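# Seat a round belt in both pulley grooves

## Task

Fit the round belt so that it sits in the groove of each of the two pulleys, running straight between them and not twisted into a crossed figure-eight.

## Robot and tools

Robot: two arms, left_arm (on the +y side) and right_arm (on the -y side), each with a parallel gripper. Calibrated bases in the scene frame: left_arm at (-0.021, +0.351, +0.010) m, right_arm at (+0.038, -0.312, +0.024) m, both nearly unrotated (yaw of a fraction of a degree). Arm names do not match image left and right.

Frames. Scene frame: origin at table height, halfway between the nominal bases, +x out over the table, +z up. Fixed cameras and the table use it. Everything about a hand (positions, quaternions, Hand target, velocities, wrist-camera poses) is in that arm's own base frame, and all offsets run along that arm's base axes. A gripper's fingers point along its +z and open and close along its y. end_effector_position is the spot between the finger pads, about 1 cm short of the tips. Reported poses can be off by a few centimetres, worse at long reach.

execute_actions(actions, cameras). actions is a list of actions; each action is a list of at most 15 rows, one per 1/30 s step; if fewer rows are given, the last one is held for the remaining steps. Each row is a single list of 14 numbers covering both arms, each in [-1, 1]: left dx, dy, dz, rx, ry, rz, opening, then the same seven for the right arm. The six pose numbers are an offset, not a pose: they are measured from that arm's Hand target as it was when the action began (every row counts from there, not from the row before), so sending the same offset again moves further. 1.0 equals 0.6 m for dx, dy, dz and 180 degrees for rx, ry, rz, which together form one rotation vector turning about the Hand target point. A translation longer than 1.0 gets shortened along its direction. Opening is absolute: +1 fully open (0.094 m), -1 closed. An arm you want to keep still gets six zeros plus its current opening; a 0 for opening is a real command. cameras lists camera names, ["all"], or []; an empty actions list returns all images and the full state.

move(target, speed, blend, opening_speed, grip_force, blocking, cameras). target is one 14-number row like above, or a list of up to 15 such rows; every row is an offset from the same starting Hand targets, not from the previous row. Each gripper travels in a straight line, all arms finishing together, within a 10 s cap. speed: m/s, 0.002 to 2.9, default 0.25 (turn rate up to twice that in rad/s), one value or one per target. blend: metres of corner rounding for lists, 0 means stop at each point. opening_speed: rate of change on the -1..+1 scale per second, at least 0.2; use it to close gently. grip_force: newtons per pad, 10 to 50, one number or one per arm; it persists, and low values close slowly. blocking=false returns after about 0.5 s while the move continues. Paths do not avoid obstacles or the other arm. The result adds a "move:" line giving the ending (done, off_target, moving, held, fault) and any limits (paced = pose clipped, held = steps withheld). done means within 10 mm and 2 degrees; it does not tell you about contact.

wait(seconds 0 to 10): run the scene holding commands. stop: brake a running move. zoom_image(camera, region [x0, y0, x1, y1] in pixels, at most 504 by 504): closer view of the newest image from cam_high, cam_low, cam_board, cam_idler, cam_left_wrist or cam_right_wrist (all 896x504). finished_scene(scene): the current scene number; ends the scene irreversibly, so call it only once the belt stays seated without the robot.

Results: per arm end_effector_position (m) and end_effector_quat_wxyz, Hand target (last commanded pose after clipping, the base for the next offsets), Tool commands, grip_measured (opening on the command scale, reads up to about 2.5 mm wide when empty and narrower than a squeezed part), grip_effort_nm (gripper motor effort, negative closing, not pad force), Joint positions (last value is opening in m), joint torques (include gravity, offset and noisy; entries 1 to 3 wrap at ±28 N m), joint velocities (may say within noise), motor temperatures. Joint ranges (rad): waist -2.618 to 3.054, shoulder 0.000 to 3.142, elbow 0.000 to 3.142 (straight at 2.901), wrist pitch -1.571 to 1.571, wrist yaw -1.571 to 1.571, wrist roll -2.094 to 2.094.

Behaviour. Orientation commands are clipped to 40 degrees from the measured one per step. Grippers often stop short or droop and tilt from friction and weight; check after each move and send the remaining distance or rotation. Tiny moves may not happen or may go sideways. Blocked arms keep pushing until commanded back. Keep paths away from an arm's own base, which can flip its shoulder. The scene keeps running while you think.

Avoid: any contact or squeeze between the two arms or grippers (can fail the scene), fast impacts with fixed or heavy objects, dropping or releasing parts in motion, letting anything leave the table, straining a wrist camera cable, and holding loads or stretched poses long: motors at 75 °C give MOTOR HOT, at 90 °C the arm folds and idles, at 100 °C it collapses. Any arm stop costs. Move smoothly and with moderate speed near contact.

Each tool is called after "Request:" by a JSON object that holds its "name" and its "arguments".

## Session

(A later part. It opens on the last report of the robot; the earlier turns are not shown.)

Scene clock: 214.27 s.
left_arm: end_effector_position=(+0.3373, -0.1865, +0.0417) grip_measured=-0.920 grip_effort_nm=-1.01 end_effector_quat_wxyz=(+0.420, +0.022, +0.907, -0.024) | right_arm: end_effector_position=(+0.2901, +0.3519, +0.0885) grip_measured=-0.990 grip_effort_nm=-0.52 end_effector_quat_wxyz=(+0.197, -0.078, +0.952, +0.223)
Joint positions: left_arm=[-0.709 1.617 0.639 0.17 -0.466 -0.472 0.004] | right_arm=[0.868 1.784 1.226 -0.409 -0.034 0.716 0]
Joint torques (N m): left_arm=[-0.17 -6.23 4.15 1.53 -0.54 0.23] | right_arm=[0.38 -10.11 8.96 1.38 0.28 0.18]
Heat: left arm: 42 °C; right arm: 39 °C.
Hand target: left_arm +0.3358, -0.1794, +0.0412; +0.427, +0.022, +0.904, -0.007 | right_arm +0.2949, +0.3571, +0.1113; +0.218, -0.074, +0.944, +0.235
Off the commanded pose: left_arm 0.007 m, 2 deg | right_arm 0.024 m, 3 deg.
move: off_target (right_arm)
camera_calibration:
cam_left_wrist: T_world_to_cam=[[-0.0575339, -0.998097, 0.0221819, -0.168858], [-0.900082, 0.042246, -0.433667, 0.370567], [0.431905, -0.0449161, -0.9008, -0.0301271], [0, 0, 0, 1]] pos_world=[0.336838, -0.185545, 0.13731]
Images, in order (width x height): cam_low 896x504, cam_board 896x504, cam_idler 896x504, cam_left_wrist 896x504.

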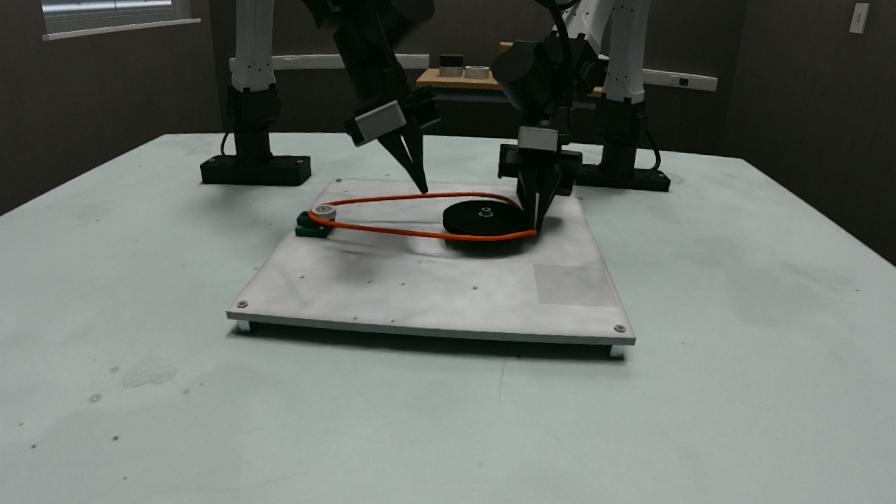

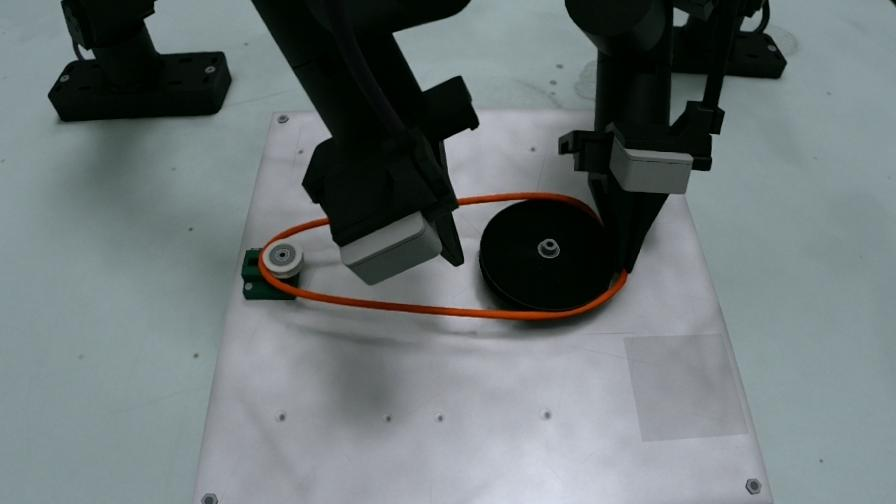

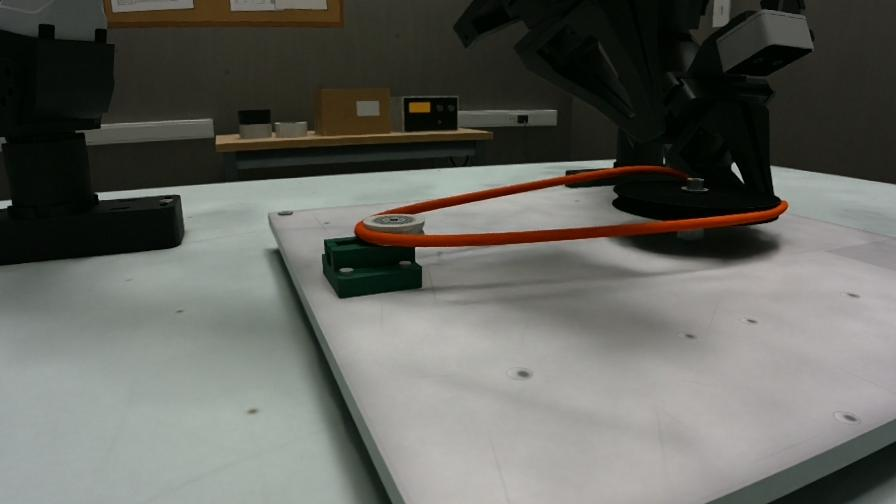

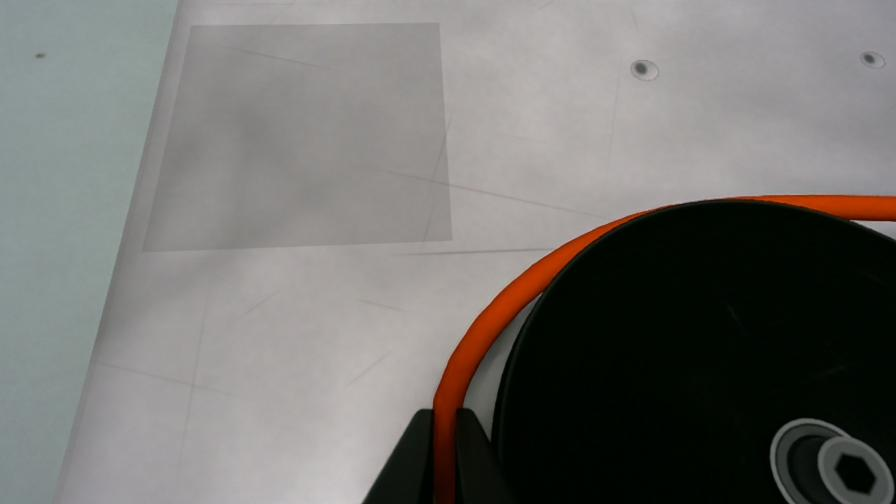

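Request:
{"name": "move", "arguments": {"target": [[0,0,0,0,0,0,-0.96,-0.01,0,-0.13,0,0,0,-1],[0,0,0,0,0,0,-0.96,-0.14,0.01,-0.13,0,0,0,-1]], "speed": 0.15, "cameras": ["cam_low","cam_board","cam_idler","cam_high"]}}

Request:
{"name": "zoom_image", "arguments": {"camera": "cam_board", "region": [420, 130, 680, 340]}}

Request:
{"name": "zoom_image", "arguments": {"camera": "cam_low", "region": [420, 130, 600, 270]}}

Scene clock: 220.37 s.
left_arm: end_effector_position=(+0.3380, -0.1867, +0.0425) grip_measured=-0.920 grip_effort_nm=-1.01 end_effector_quat_wxyz=(+0.422, +0.021, +0.906, -0.024) | right_arm: end_effector_position=(+0.2099, +0.3661, +0.0285) grip_measured=-0.990 grip_effort_nm=-0.52 end_effector_quat_wxyz=(+0.208, -0.080, +0.946, +0.235)
Joint positions: left_arm=[-0.709 1.617 0.639 0.175 -0.468 -0.471 0.004] | right_arm=[1.089 1.758 0.905 -0.085 0.095 0.889 0]
Joint torques (N m): left_arm=[-0.16 -6.22 4.12 1.5 -0.52 0.23] | right_arm=[-0.05 -8.55 5.04 1.57 0.32 0.17]
Heat: left arm: 42 °C; right arm: 39 °C.
Hand target: left_arm +0.3359, -0.1795, +0.0413; +0.427, +0.022, +0.904, -0.007 | right_arm +0.2109, +0.3630, +0.0333; +0.218, -0.074, +0.944, +0.235
Off the commanded pose: left_arm 0.008 m, 2 deg | right_arm 0.006 m, 1 deg.
move: done
Images, in order (width x height): cam_high 896x504, cam_low 896x504, cam_board 896x504, cam_idler 896x504.

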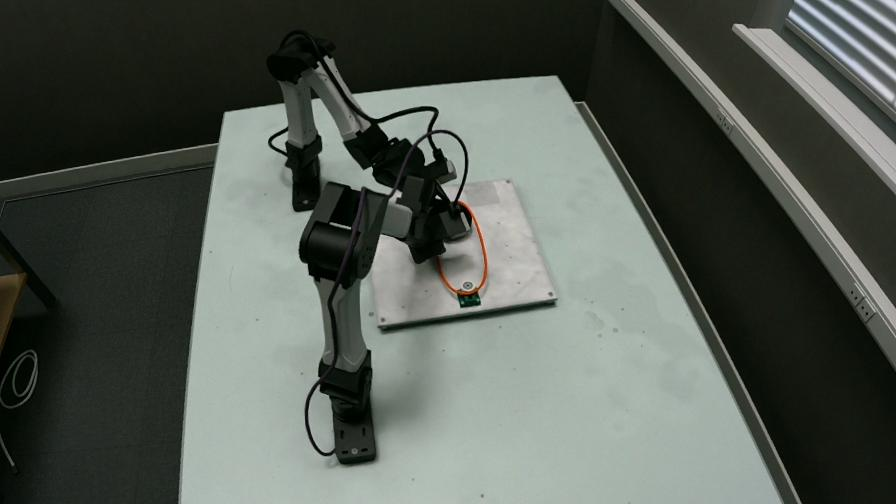

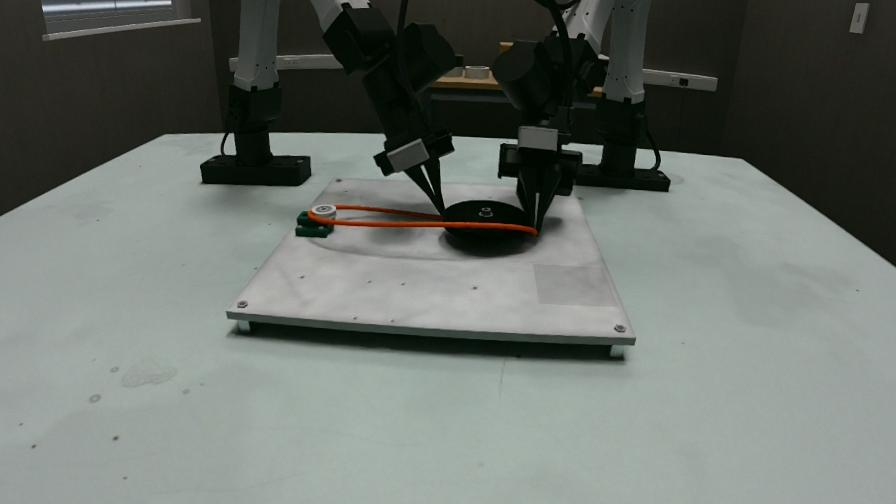

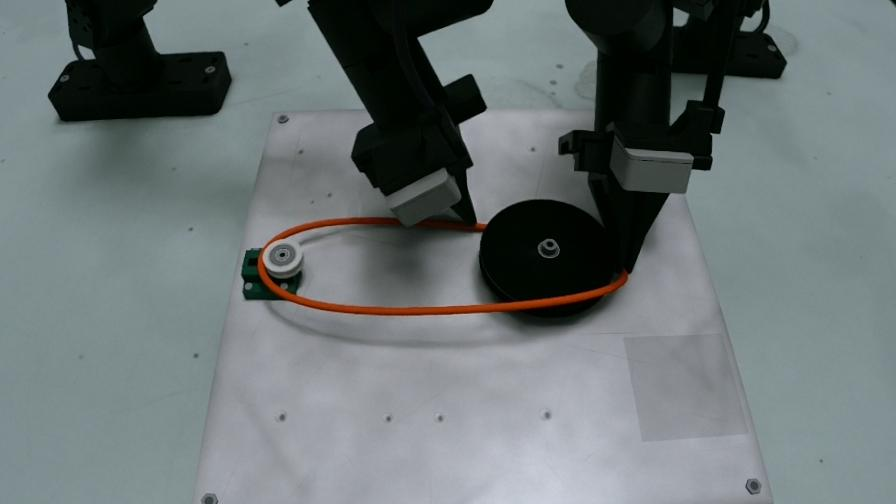

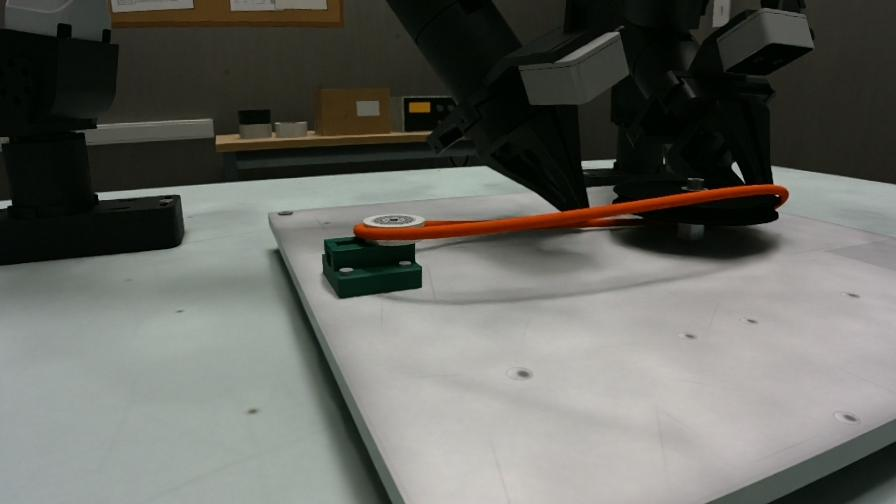

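Scaled by 1.938 from the camera's 896x504 image, which has a finer 1280x720 frame.

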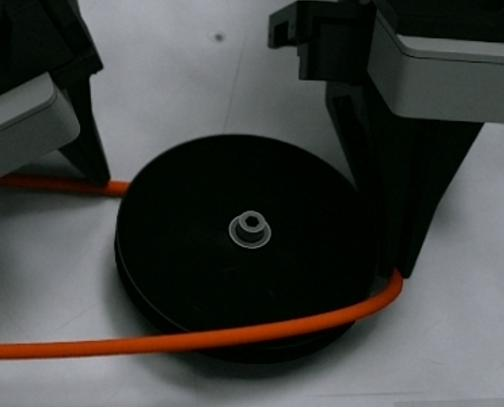

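Scaled by 2.800 from the camera's 896x504 image, which has a finer 1280x720 frame.

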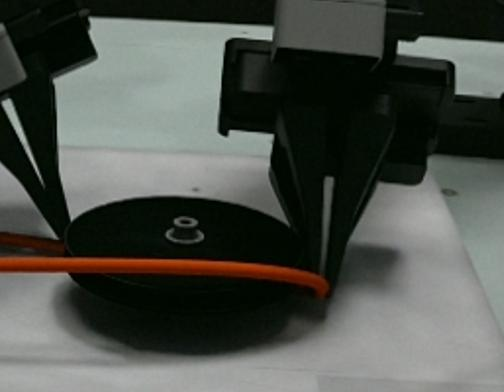

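Request:
{"name": "zoom_image", "arguments": {"camera": "cam_idler", "region": [560, 120, 820, 270]}}

Request:
{"name": "zoom_image", "arguments": {"camera": "cam_low", "region": [430, 180, 550, 260]}}

Scaled by 1.938 from the camera's 896x504 image, which has a finer 1280x720 frame.

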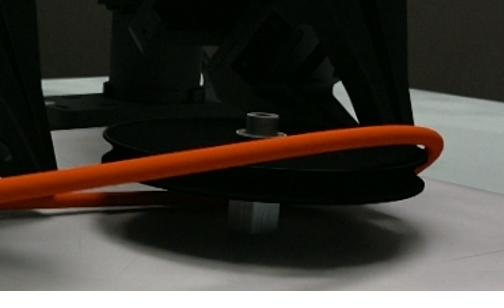

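Scaled by 4.200 from the camera's 896x504 image, which has a finer 1280x720 frame.

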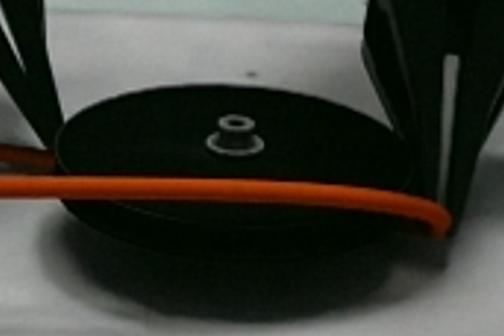

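Request:
{"name": "move", "arguments": {"target": [[0,0,0,0,0,0,-0.96,0.06,-0.01,0,0,0,0,-1],[0,0,0,0,0,0,-0.96,0.13,-0.01,0,0,0,0,-1]], "speed": 0.12, "cameras": ["cam_low","cam_board","cam_idler"]}}

Request:
{"name": "zoom_image", "arguments": {"camera": "cam_idler", "region": [560, 120, 820, 270]}}

Request:
{"name": "zoom_image", "arguments": {"camera": "cam_low", "region": [430, 180, 550, 260]}}

Request:
{"name": "zoom_image", "arguments": {"camera": "cam_board", "region": [420, 130, 680, 340]}}

Scene clock: 225.33 s.
left_arm: end_effector_position=(+0.3380, -0.1867, +0.0425) grip_measured=-0.920 grip_effort_nm=-1.01 end_effector_quat_wxyz=(+0.422, +0.021, +0.906, -0.024) | right_arm: end_effector_position=(+0.2860, +0.3508, +0.0309) grip_measured=-0.990 grip_effort_nm=-0.52 end_effector_quat_wxyz=(+0.219, -0.068, +0.946, +0.230)
Joint positions: left_arm=[-0.709 1.617 0.639 0.175 -0.468 -0.471 0.004] | right_arm=[0.888 1.848 1.026 -0.102 0.004 0.742 0]
Joint torques (N m): left_arm=[-0.17 -6.24 4.12 1.5 -0.52 0.22] | right_arm=[-0.23 -6.46 8.28 1.49 0.02 -0.04]
Heat: left arm: 41 °C; right arm: 40 °C.
Hand target: left_arm +0.3359, -0.1795, +0.0413; +0.427, +0.022, +0.904, -0.007 | right_arm +0.2889, +0.3570, +0.0332; +0.218, -0.074, +0.944, +0.235
Off the commanded pose: left_arm 0.008 m, 2 deg | right_arm 0.007 m, 1 deg.
move: done
Images, in order (width x height): cam_low 896x504, cam_board 896x504, cam_idler 896x504.

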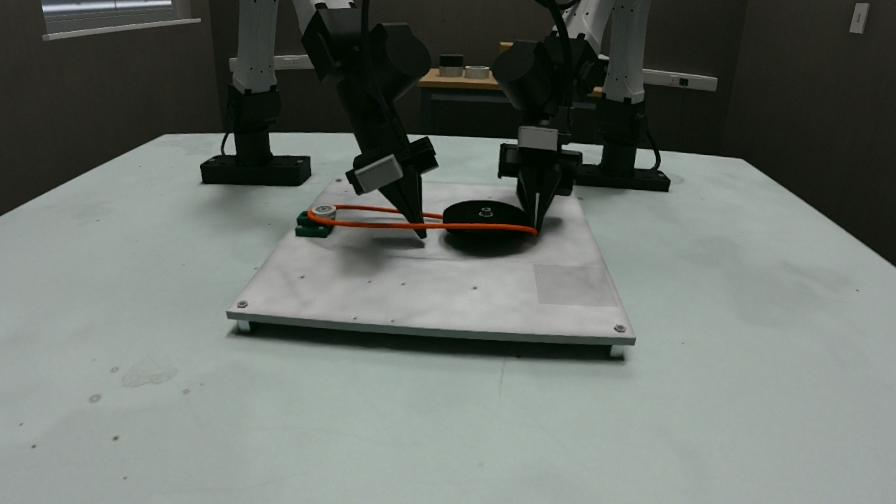

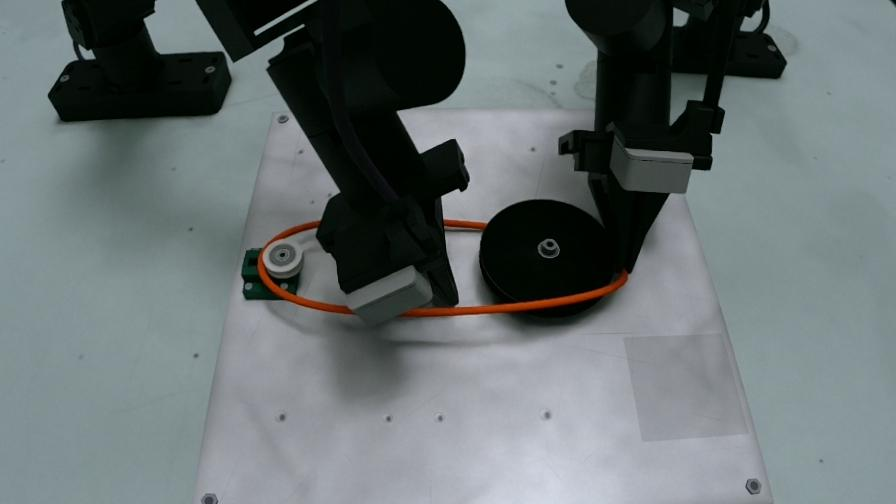

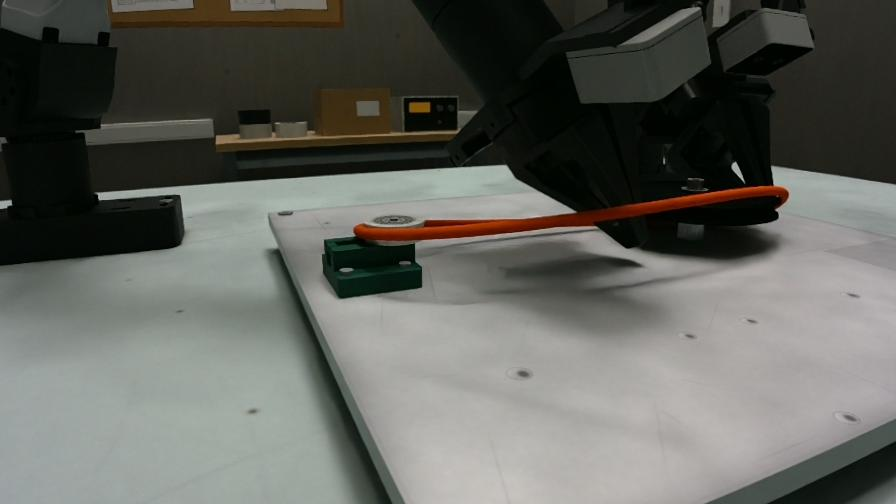

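Scaled by 1.938 from the camera's 896x504 image, which has a finer 1280x720 frame.

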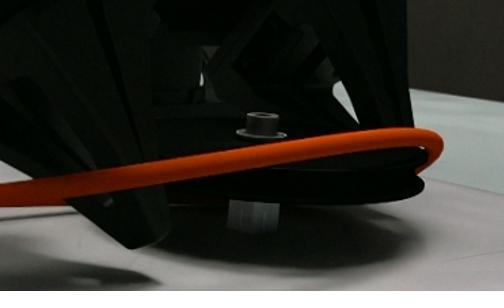

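Scaled by 4.200 from the camera's 896x504 image, which has a finer 1280x720 frame.

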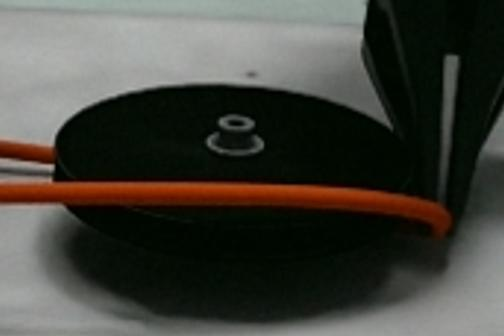

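Scaled by 1.938 from the camera's 896x504 image, which has a finer 1280x720 frame.

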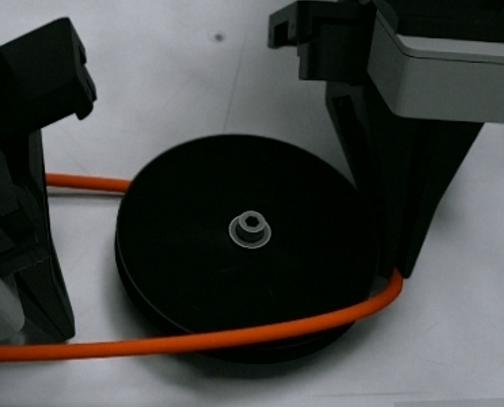

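Request:
{"name": "move", "arguments": {"target": [[0,0,0,0,0,0,-0.96,0.1,0.04,0,0,0,0,-1],[0,0,0,0,0,0,-0.96,0.1,0.04,0,0,0,0,-1]], "speed": 0.12, "cameras": ["cam_low","cam_board","cam_idler"]}}

Request:
{"name": "zoom_image", "arguments": {"camera": "cam_idler", "region": [560, 120, 820, 270]}}

Request:
{"name": "zoom_image", "arguments": {"camera": "cam_low", "region": [430, 180, 550, 260]}}

Request:
{"name": "zoom_image", "arguments": {"camera": "cam_board", "region": [420, 130, 680, 340]}}

Scene clock: 227.20 s.
left_arm: end_effector_position=(+0.3380, -0.1867, +0.0425) grip_measured=-0.920 grip_effort_nm=-1.01 end_effector_quat_wxyz=(+0.422, +0.021, +0.906, -0.024) | right_arm: end_effector_position=(+0.3346, +0.3743, +0.0262) grip_measured=-0.990 grip_effort_nm=-0.52 end_effector_quat_wxyz=(+0.202, -0.074, +0.950, +0.225)
Joint positions: left_arm=[-0.709 1.617 0.639 0.175 -0.468 -0.471 0.004] | right_arm=[0.822 2.035 1.296 -0.221 -0.055 0.684 0]
Joint torques (N m): left_arm=[-0.17 -6.24 4.12 1.5 -0.52 0.22] | right_arm=[-1.29 -7.68 8.95 1.77 0.07 -0.09]
Heat: left arm: 41 °C; right arm: 40 °C.
Hand target: left_arm +0.3358, -0.1795, +0.0413; +0.427, +0.022, +0.904, -0.007 | right_arm +0.3488, +0.3810, +0.0332; +0.218, -0.074, +0.944, +0.235
Off the commanded pose: left_arm 0.008 m, 2 deg | right_arm 0.017 m, 2 deg.
move: off_target (right_arm)
Images, in order (width x height): cam_low 896x504, cam_board 896x504, cam_idler 896x504.

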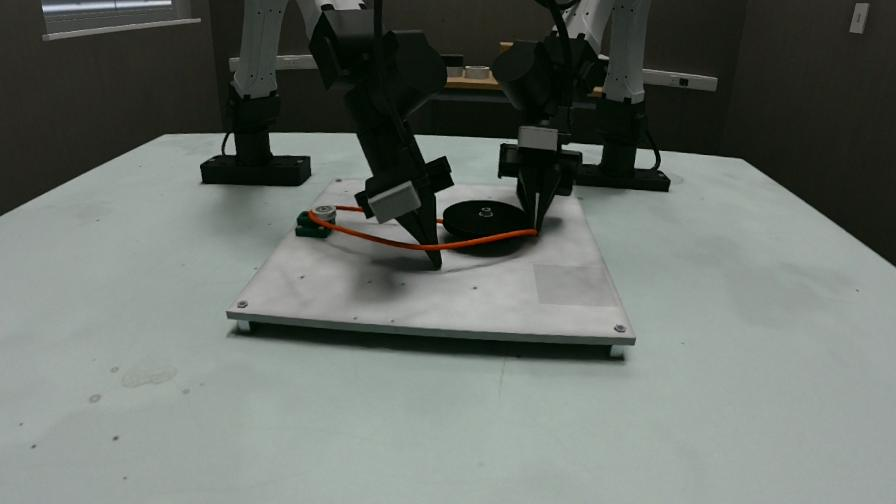

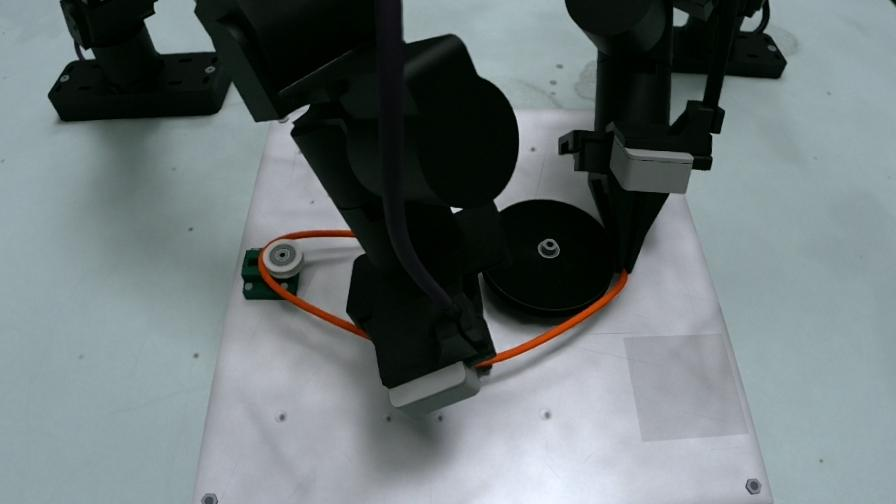

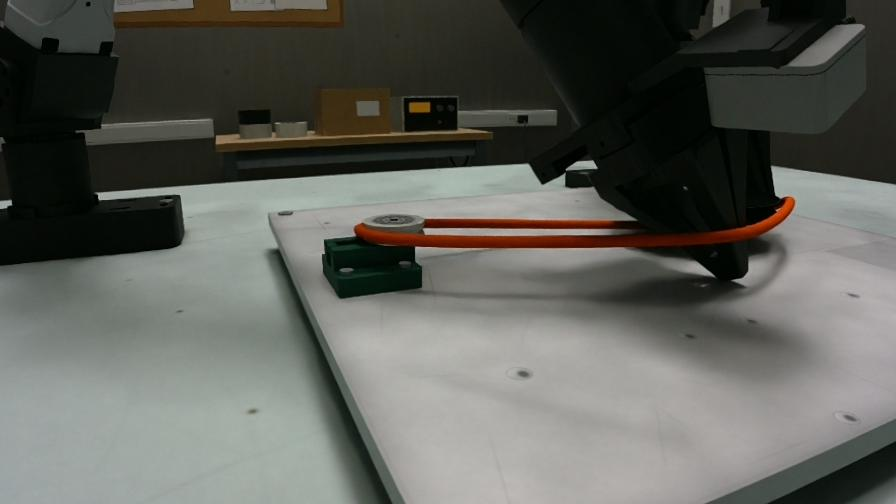

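Scaled by 1.938 from the camera's 896x504 image, which has a finer 1280x720 frame.

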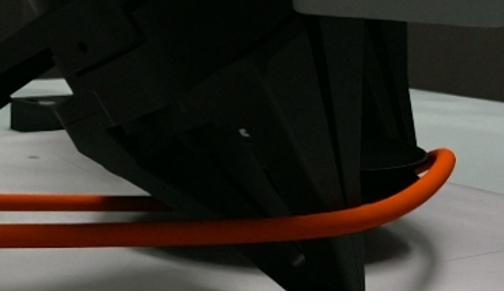

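Scaled by 4.200 from the camera's 896x504 image, which has a finer 1280x720 frame.

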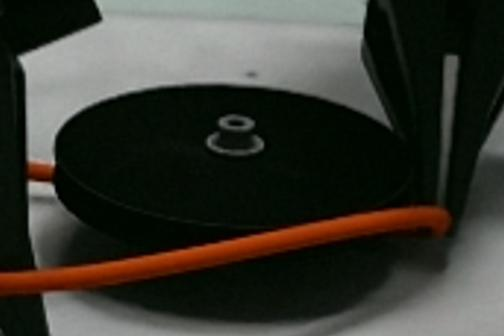

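Scaled by 1.938 from the camera's 896x504 image, which has a finer 1280x720 frame.

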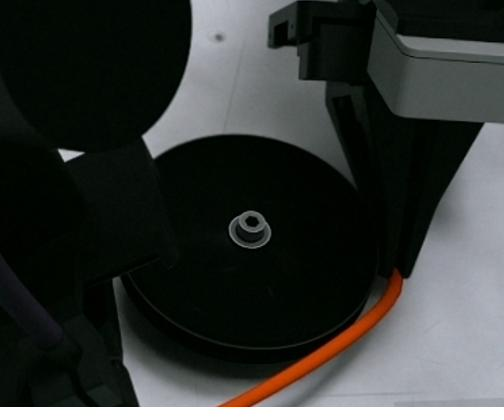

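Request:
{"name": "move", "arguments": {"target": [[0,0,0,0,0,0,-0.96,-0.05,-0.02,0,0,0,0,-1]], "speed": 0.08, "cameras": ["cam_low","cam_board","cam_idler"]}}

Request:
{"name": "zoom_image", "arguments": {"camera": "cam_idler", "region": [560, 120, 820, 270]}}

Request:
{"name": "zoom_image", "arguments": {"camera": "cam_low", "region": [430, 180, 550, 260]}}

Scene clock: 229.13 s.
left_arm: end_effector_position=(+0.3381, -0.1868, +0.0426) grip_measured=-0.920 grip_effort_nm=-1.01 end_effector_quat_wxyz=(+0.423, +0.021, +0.906, -0.024) | right_arm: end_effector_position=(+0.3178, +0.3694, +0.0251) grip_measured=-0.990 grip_effort_nm=-0.52 end_effector_quat_wxyz=(+0.203, -0.078, +0.948, +0.232)
Joint positions: left_arm=[-0.709 1.617 0.639 0.176 -0.468 -0.471 0.004] | right_arm=[0.841 1.983 1.204 -0.167 -0.054 0.694 0]
Joint torques (N m): left_arm=[-0.17 -6.23 4.12 1.5 -0.52 0.22] | right_arm=[0.32 -10.74 5.05 1.74 0.31 0.17]
Heat: left arm: 41 °C; right arm: 40 °C.
Hand target: left_arm +0.3359, -0.1795, +0.0413; +0.427, +0.022, +0.904, -0.007 | right_arm +0.3190, +0.3690, +0.0334; +0.218, -0.074, +0.944, +0.235
Off the commanded pose: left_arm 0.008 m, 2 deg | right_arm 0.008 m, 2 deg.
move: done
Images, in order (width x height): cam_low 896x504, cam_board 896x504, cam_idler 896x504.

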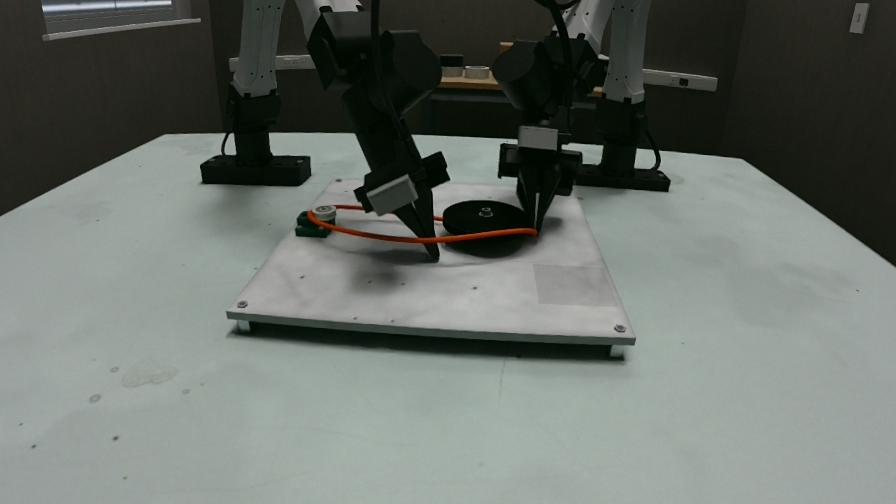

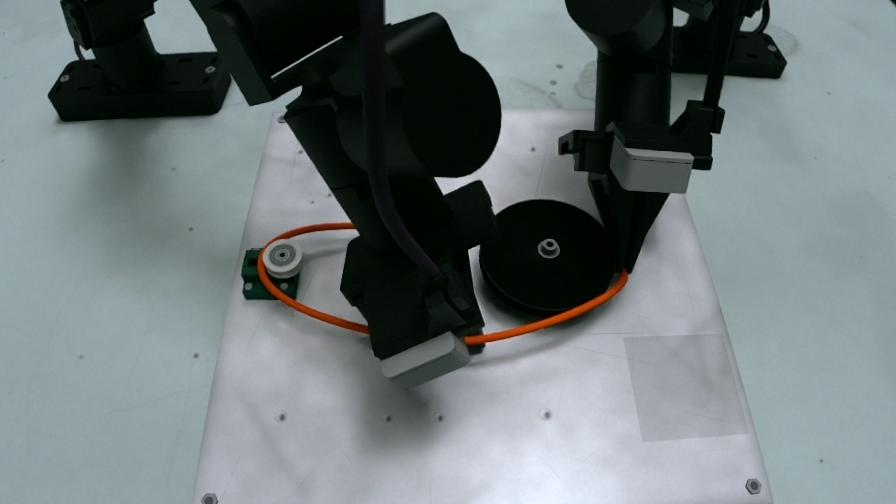

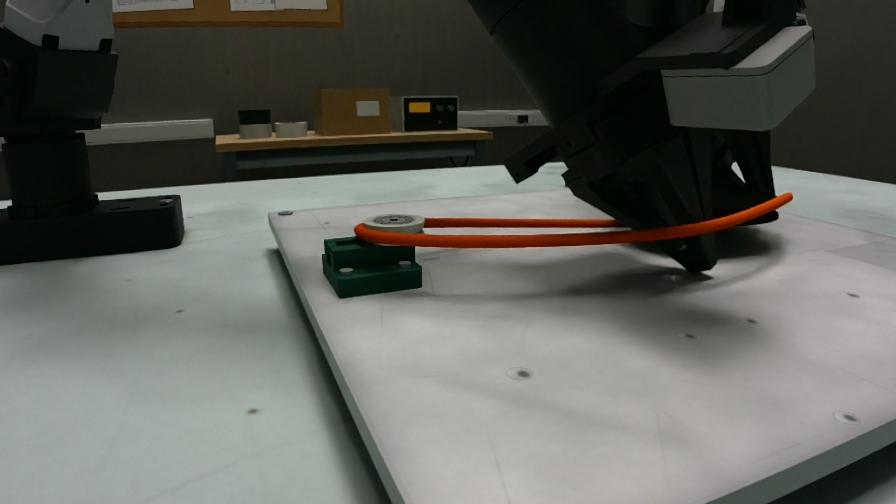

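Scaled by 1.938 from the camera's 896x504 image, which has a finer 1280x720 frame.

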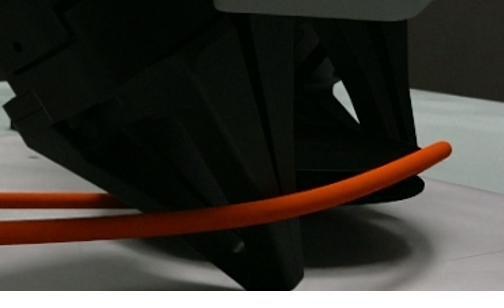

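Scaled by 4.200 from the camera's 896x504 image, which has a finer 1280x720 frame.

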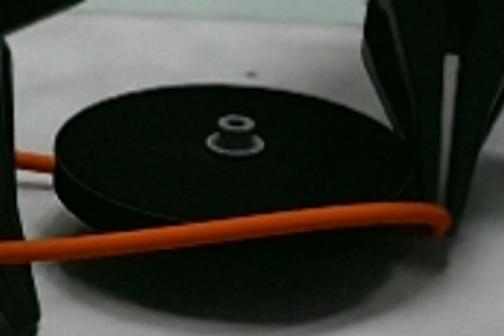

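Request:
{"name": "move", "arguments": {"target": [[0,0,-0.015,0,0,0,-0.96,0,0,0,0,0,0,-1],[0,0,-0.015,0,0,0,-0.96,-0.05,-0.02,0,0,0,0,-1]], "speed": 0.08, "cameras": ["cam_low","cam_board","cam_idler"]}}

Request:
{"name": "zoom_image", "arguments": {"camera": "cam_idler", "region": [560, 120, 820, 270]}}

Request:
{"name": "zoom_image", "arguments": {"camera": "cam_low", "region": [430, 180, 550, 260]}}

Request:
{"name": "zoom_image", "arguments": {"camera": "cam_board", "region": [420, 130, 680, 340]}}

Scene clock: 231.63 s.
left_arm: end_effector_position=(+0.3397, -0.1865, +0.0410) grip_measured=-0.920 grip_effort_nm=-1.01 end_effector_quat_wxyz=(+0.431, +0.017, +0.902, -0.027) | right_arm: end_effector_position=(+0.2878, +0.3574, +0.0243) grip_measured=-0.990 grip_effort_nm=-0.52 end_effector_quat_wxyz=(+0.203, -0.079, +0.948, +0.231)
Joint positions: left_arm=[-0.709 1.629 0.623 0.223 -0.476 -0.471 0.004] | right_arm=[0.882 1.891 1.069 -0.125 -0.029 0.725 0]
Joint torques (N m): left_arm=[-0.17 -4.68 4.07 1.51 -0.43 0.23] | right_arm=[0.24 -10.26 4.94 1.72 0.3 0.11]
Motor temperatures (°C): left_arm=[27 40 33 37 26 25 30] | right_arm=[26 41 36 32 24 27 27]
Heat: left arm: 40 °C; right arm: 41 °C.
Hand target: left_arm +0.3359, -0.1795, +0.0324; +0.427, +0.022, +0.904, -0.007 | right_arm +0.2889, +0.3571, +0.0333; +0.218, -0.074, +0.944, +0.235
Off the commanded pose: left_arm 0.012 m, 2 deg | right_arm 0.009 m, 2 deg.
move: off_target (left_arm)
Images, in order (width x height): cam_low 896x504, cam_board 896x504, cam_idler 896x504.

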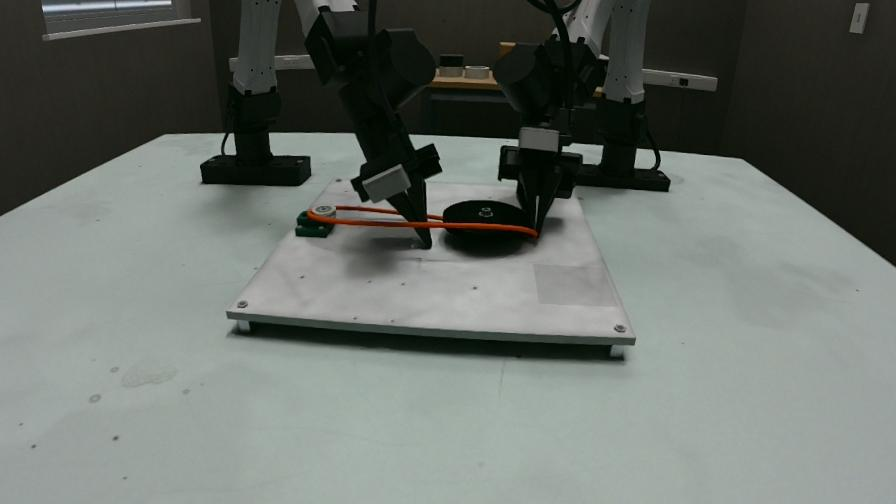

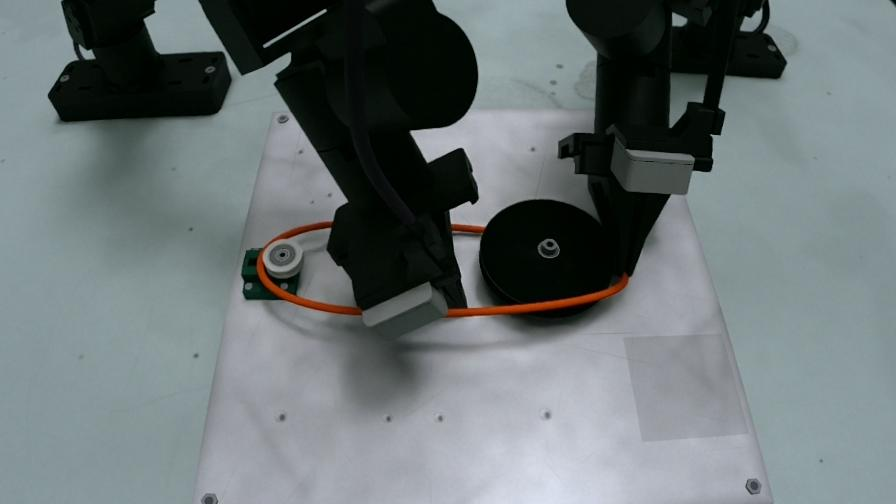

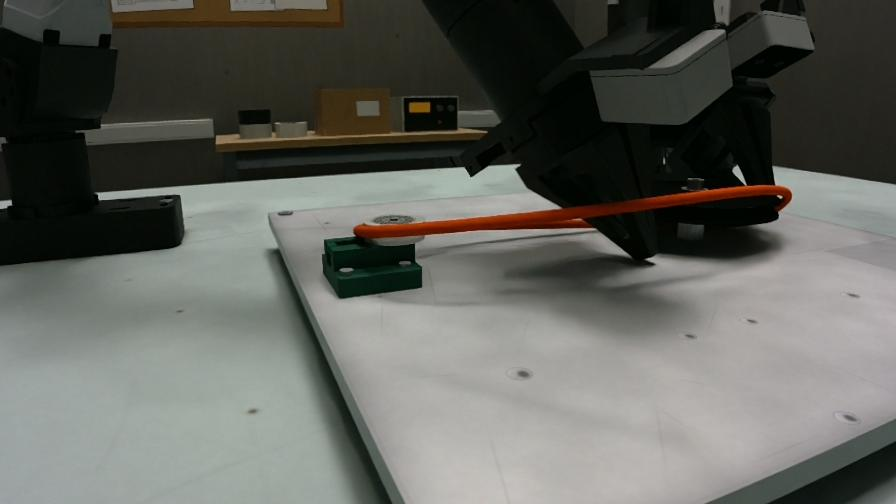

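Scaled by 1.938 from the camera's 896x504 image, which has a finer 1280x720 frame.

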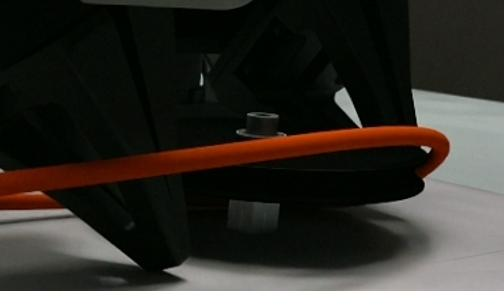

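Scaled by 4.200 from the camera's 896x504 image, which has a finer 1280x720 frame.

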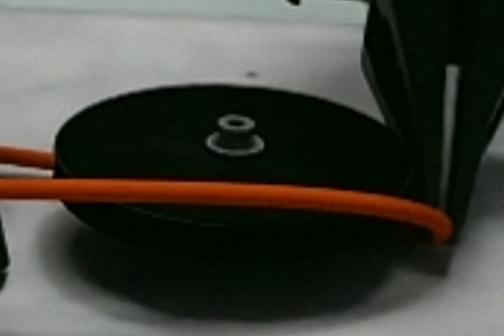

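Scaled by 1.938 from the camera's 896x504 image, which has a finer 1280x720 frame.

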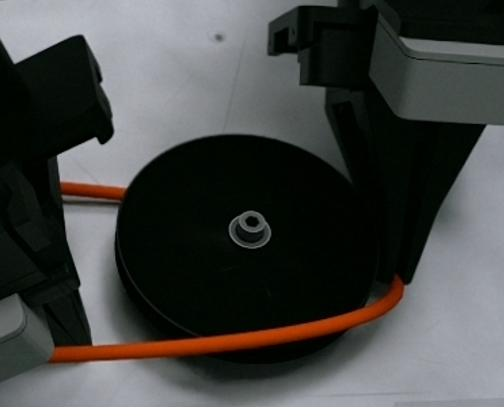

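Request:
{"name": "move", "arguments": {"target": [[0,0,0.005,0,0,0,-0.96,0.1,0.04,0,0,0,0,-1],[0,0,0.005,0,0.09,0,-0.96,0.1,0.04,0,0,0,0,-1],[0,0,0.005,0,0.09,0,-0.96,0.04,0.015,0,0,0,0,-1]], "speed": 0.12, "cameras": ["cam_low","cam_board","cam_idler"]}}

Request:
{"name": "zoom_image", "arguments": {"camera": "cam_idler", "region": [560, 120, 820, 270]}}

Request:
{"name": "zoom_image", "arguments": {"camera": "cam_low", "region": [430, 180, 550, 260]}}

Request:
{"name": "zoom_image", "arguments": {"camera": "cam_board", "region": [420, 130, 680, 340]}}

Scene clock: 236.17 s.
left_arm: end_effector_position=(+0.3347, -0.1861, +0.0380) grip_measured=-0.920 grip_effort_nm=-1.01 end_effector_quat_wxyz=(+0.306, +0.027, +0.951, -0.024) | right_arm: end_effector_position=(+0.3102, +0.3677, +0.0247) grip_measured=-0.990 grip_effort_nm=-0.52 end_effector_quat_wxyz=(+0.201, -0.080, +0.948, +0.234)
Joint positions: left_arm=[-0.644 1.645 0.842 -0.213 -0.304 -0.499 0.004] | right_arm=[0.85 1.963 1.174 -0.156 -0.055 0.699 0]
Joint torques (N m): left_arm=[1.25 -5.14 7.58 0.83 -0.22 0.03] | right_arm=[0.14 -10.86 5.05 1.69 0.29 0.16]
Heat: left arm: 40 °C; right arm: 41 °C.
Hand target: left_arm +0.3359, -0.1794, +0.0354; +0.296, +0.020, +0.955, -0.010 | right_arm +0.3128, +0.3660, +0.0331; +0.218, -0.074, +0.944, +0.235
Off the commanded pose: left_arm 0.007 m, 2 deg | right_arm 0.009 m, 2 deg.
move: done
Images, in order (width x height): cam_low 896x504, cam_board 896x504, cam_idler 896x504.

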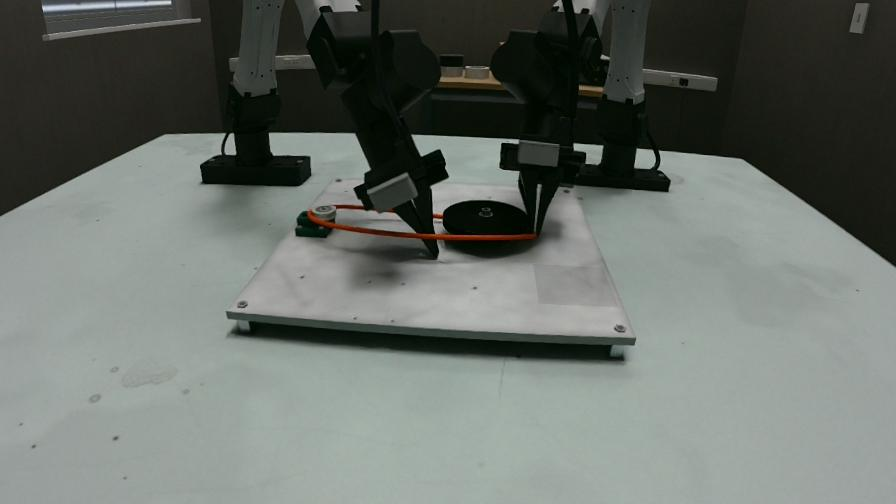

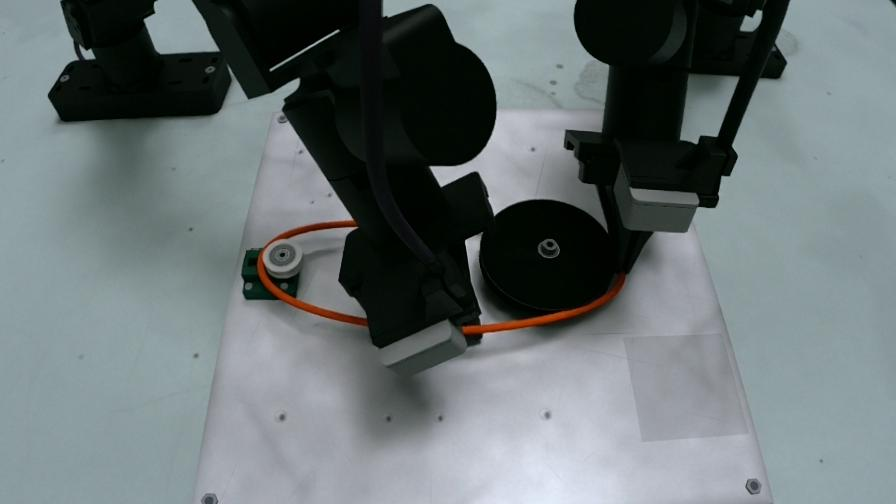

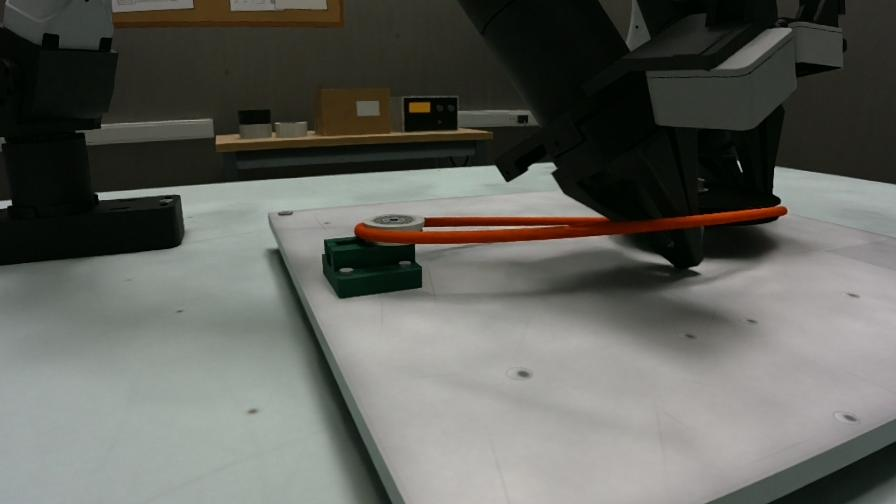

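Scaled by 1.938 from the camera's 896x504 image, which has a finer 1280x720 frame.

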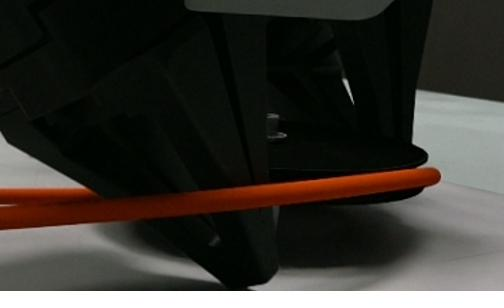

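Scaled by 4.200 from the camera's 896x504 image, which has a finer 1280x720 frame.

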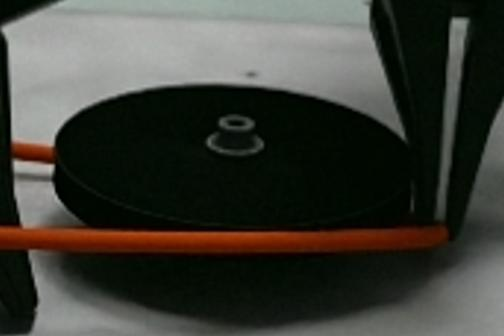

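Scaled by 1.938 from the camera's 896x504 image, which has a finer 1280x720 frame.

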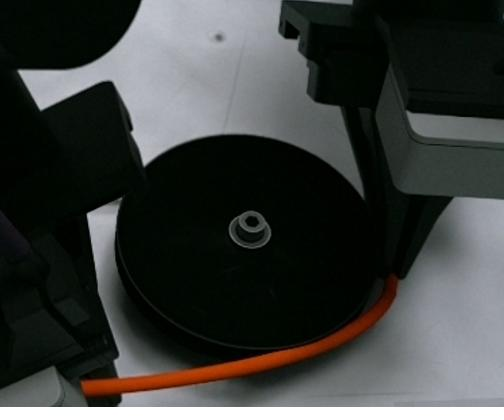

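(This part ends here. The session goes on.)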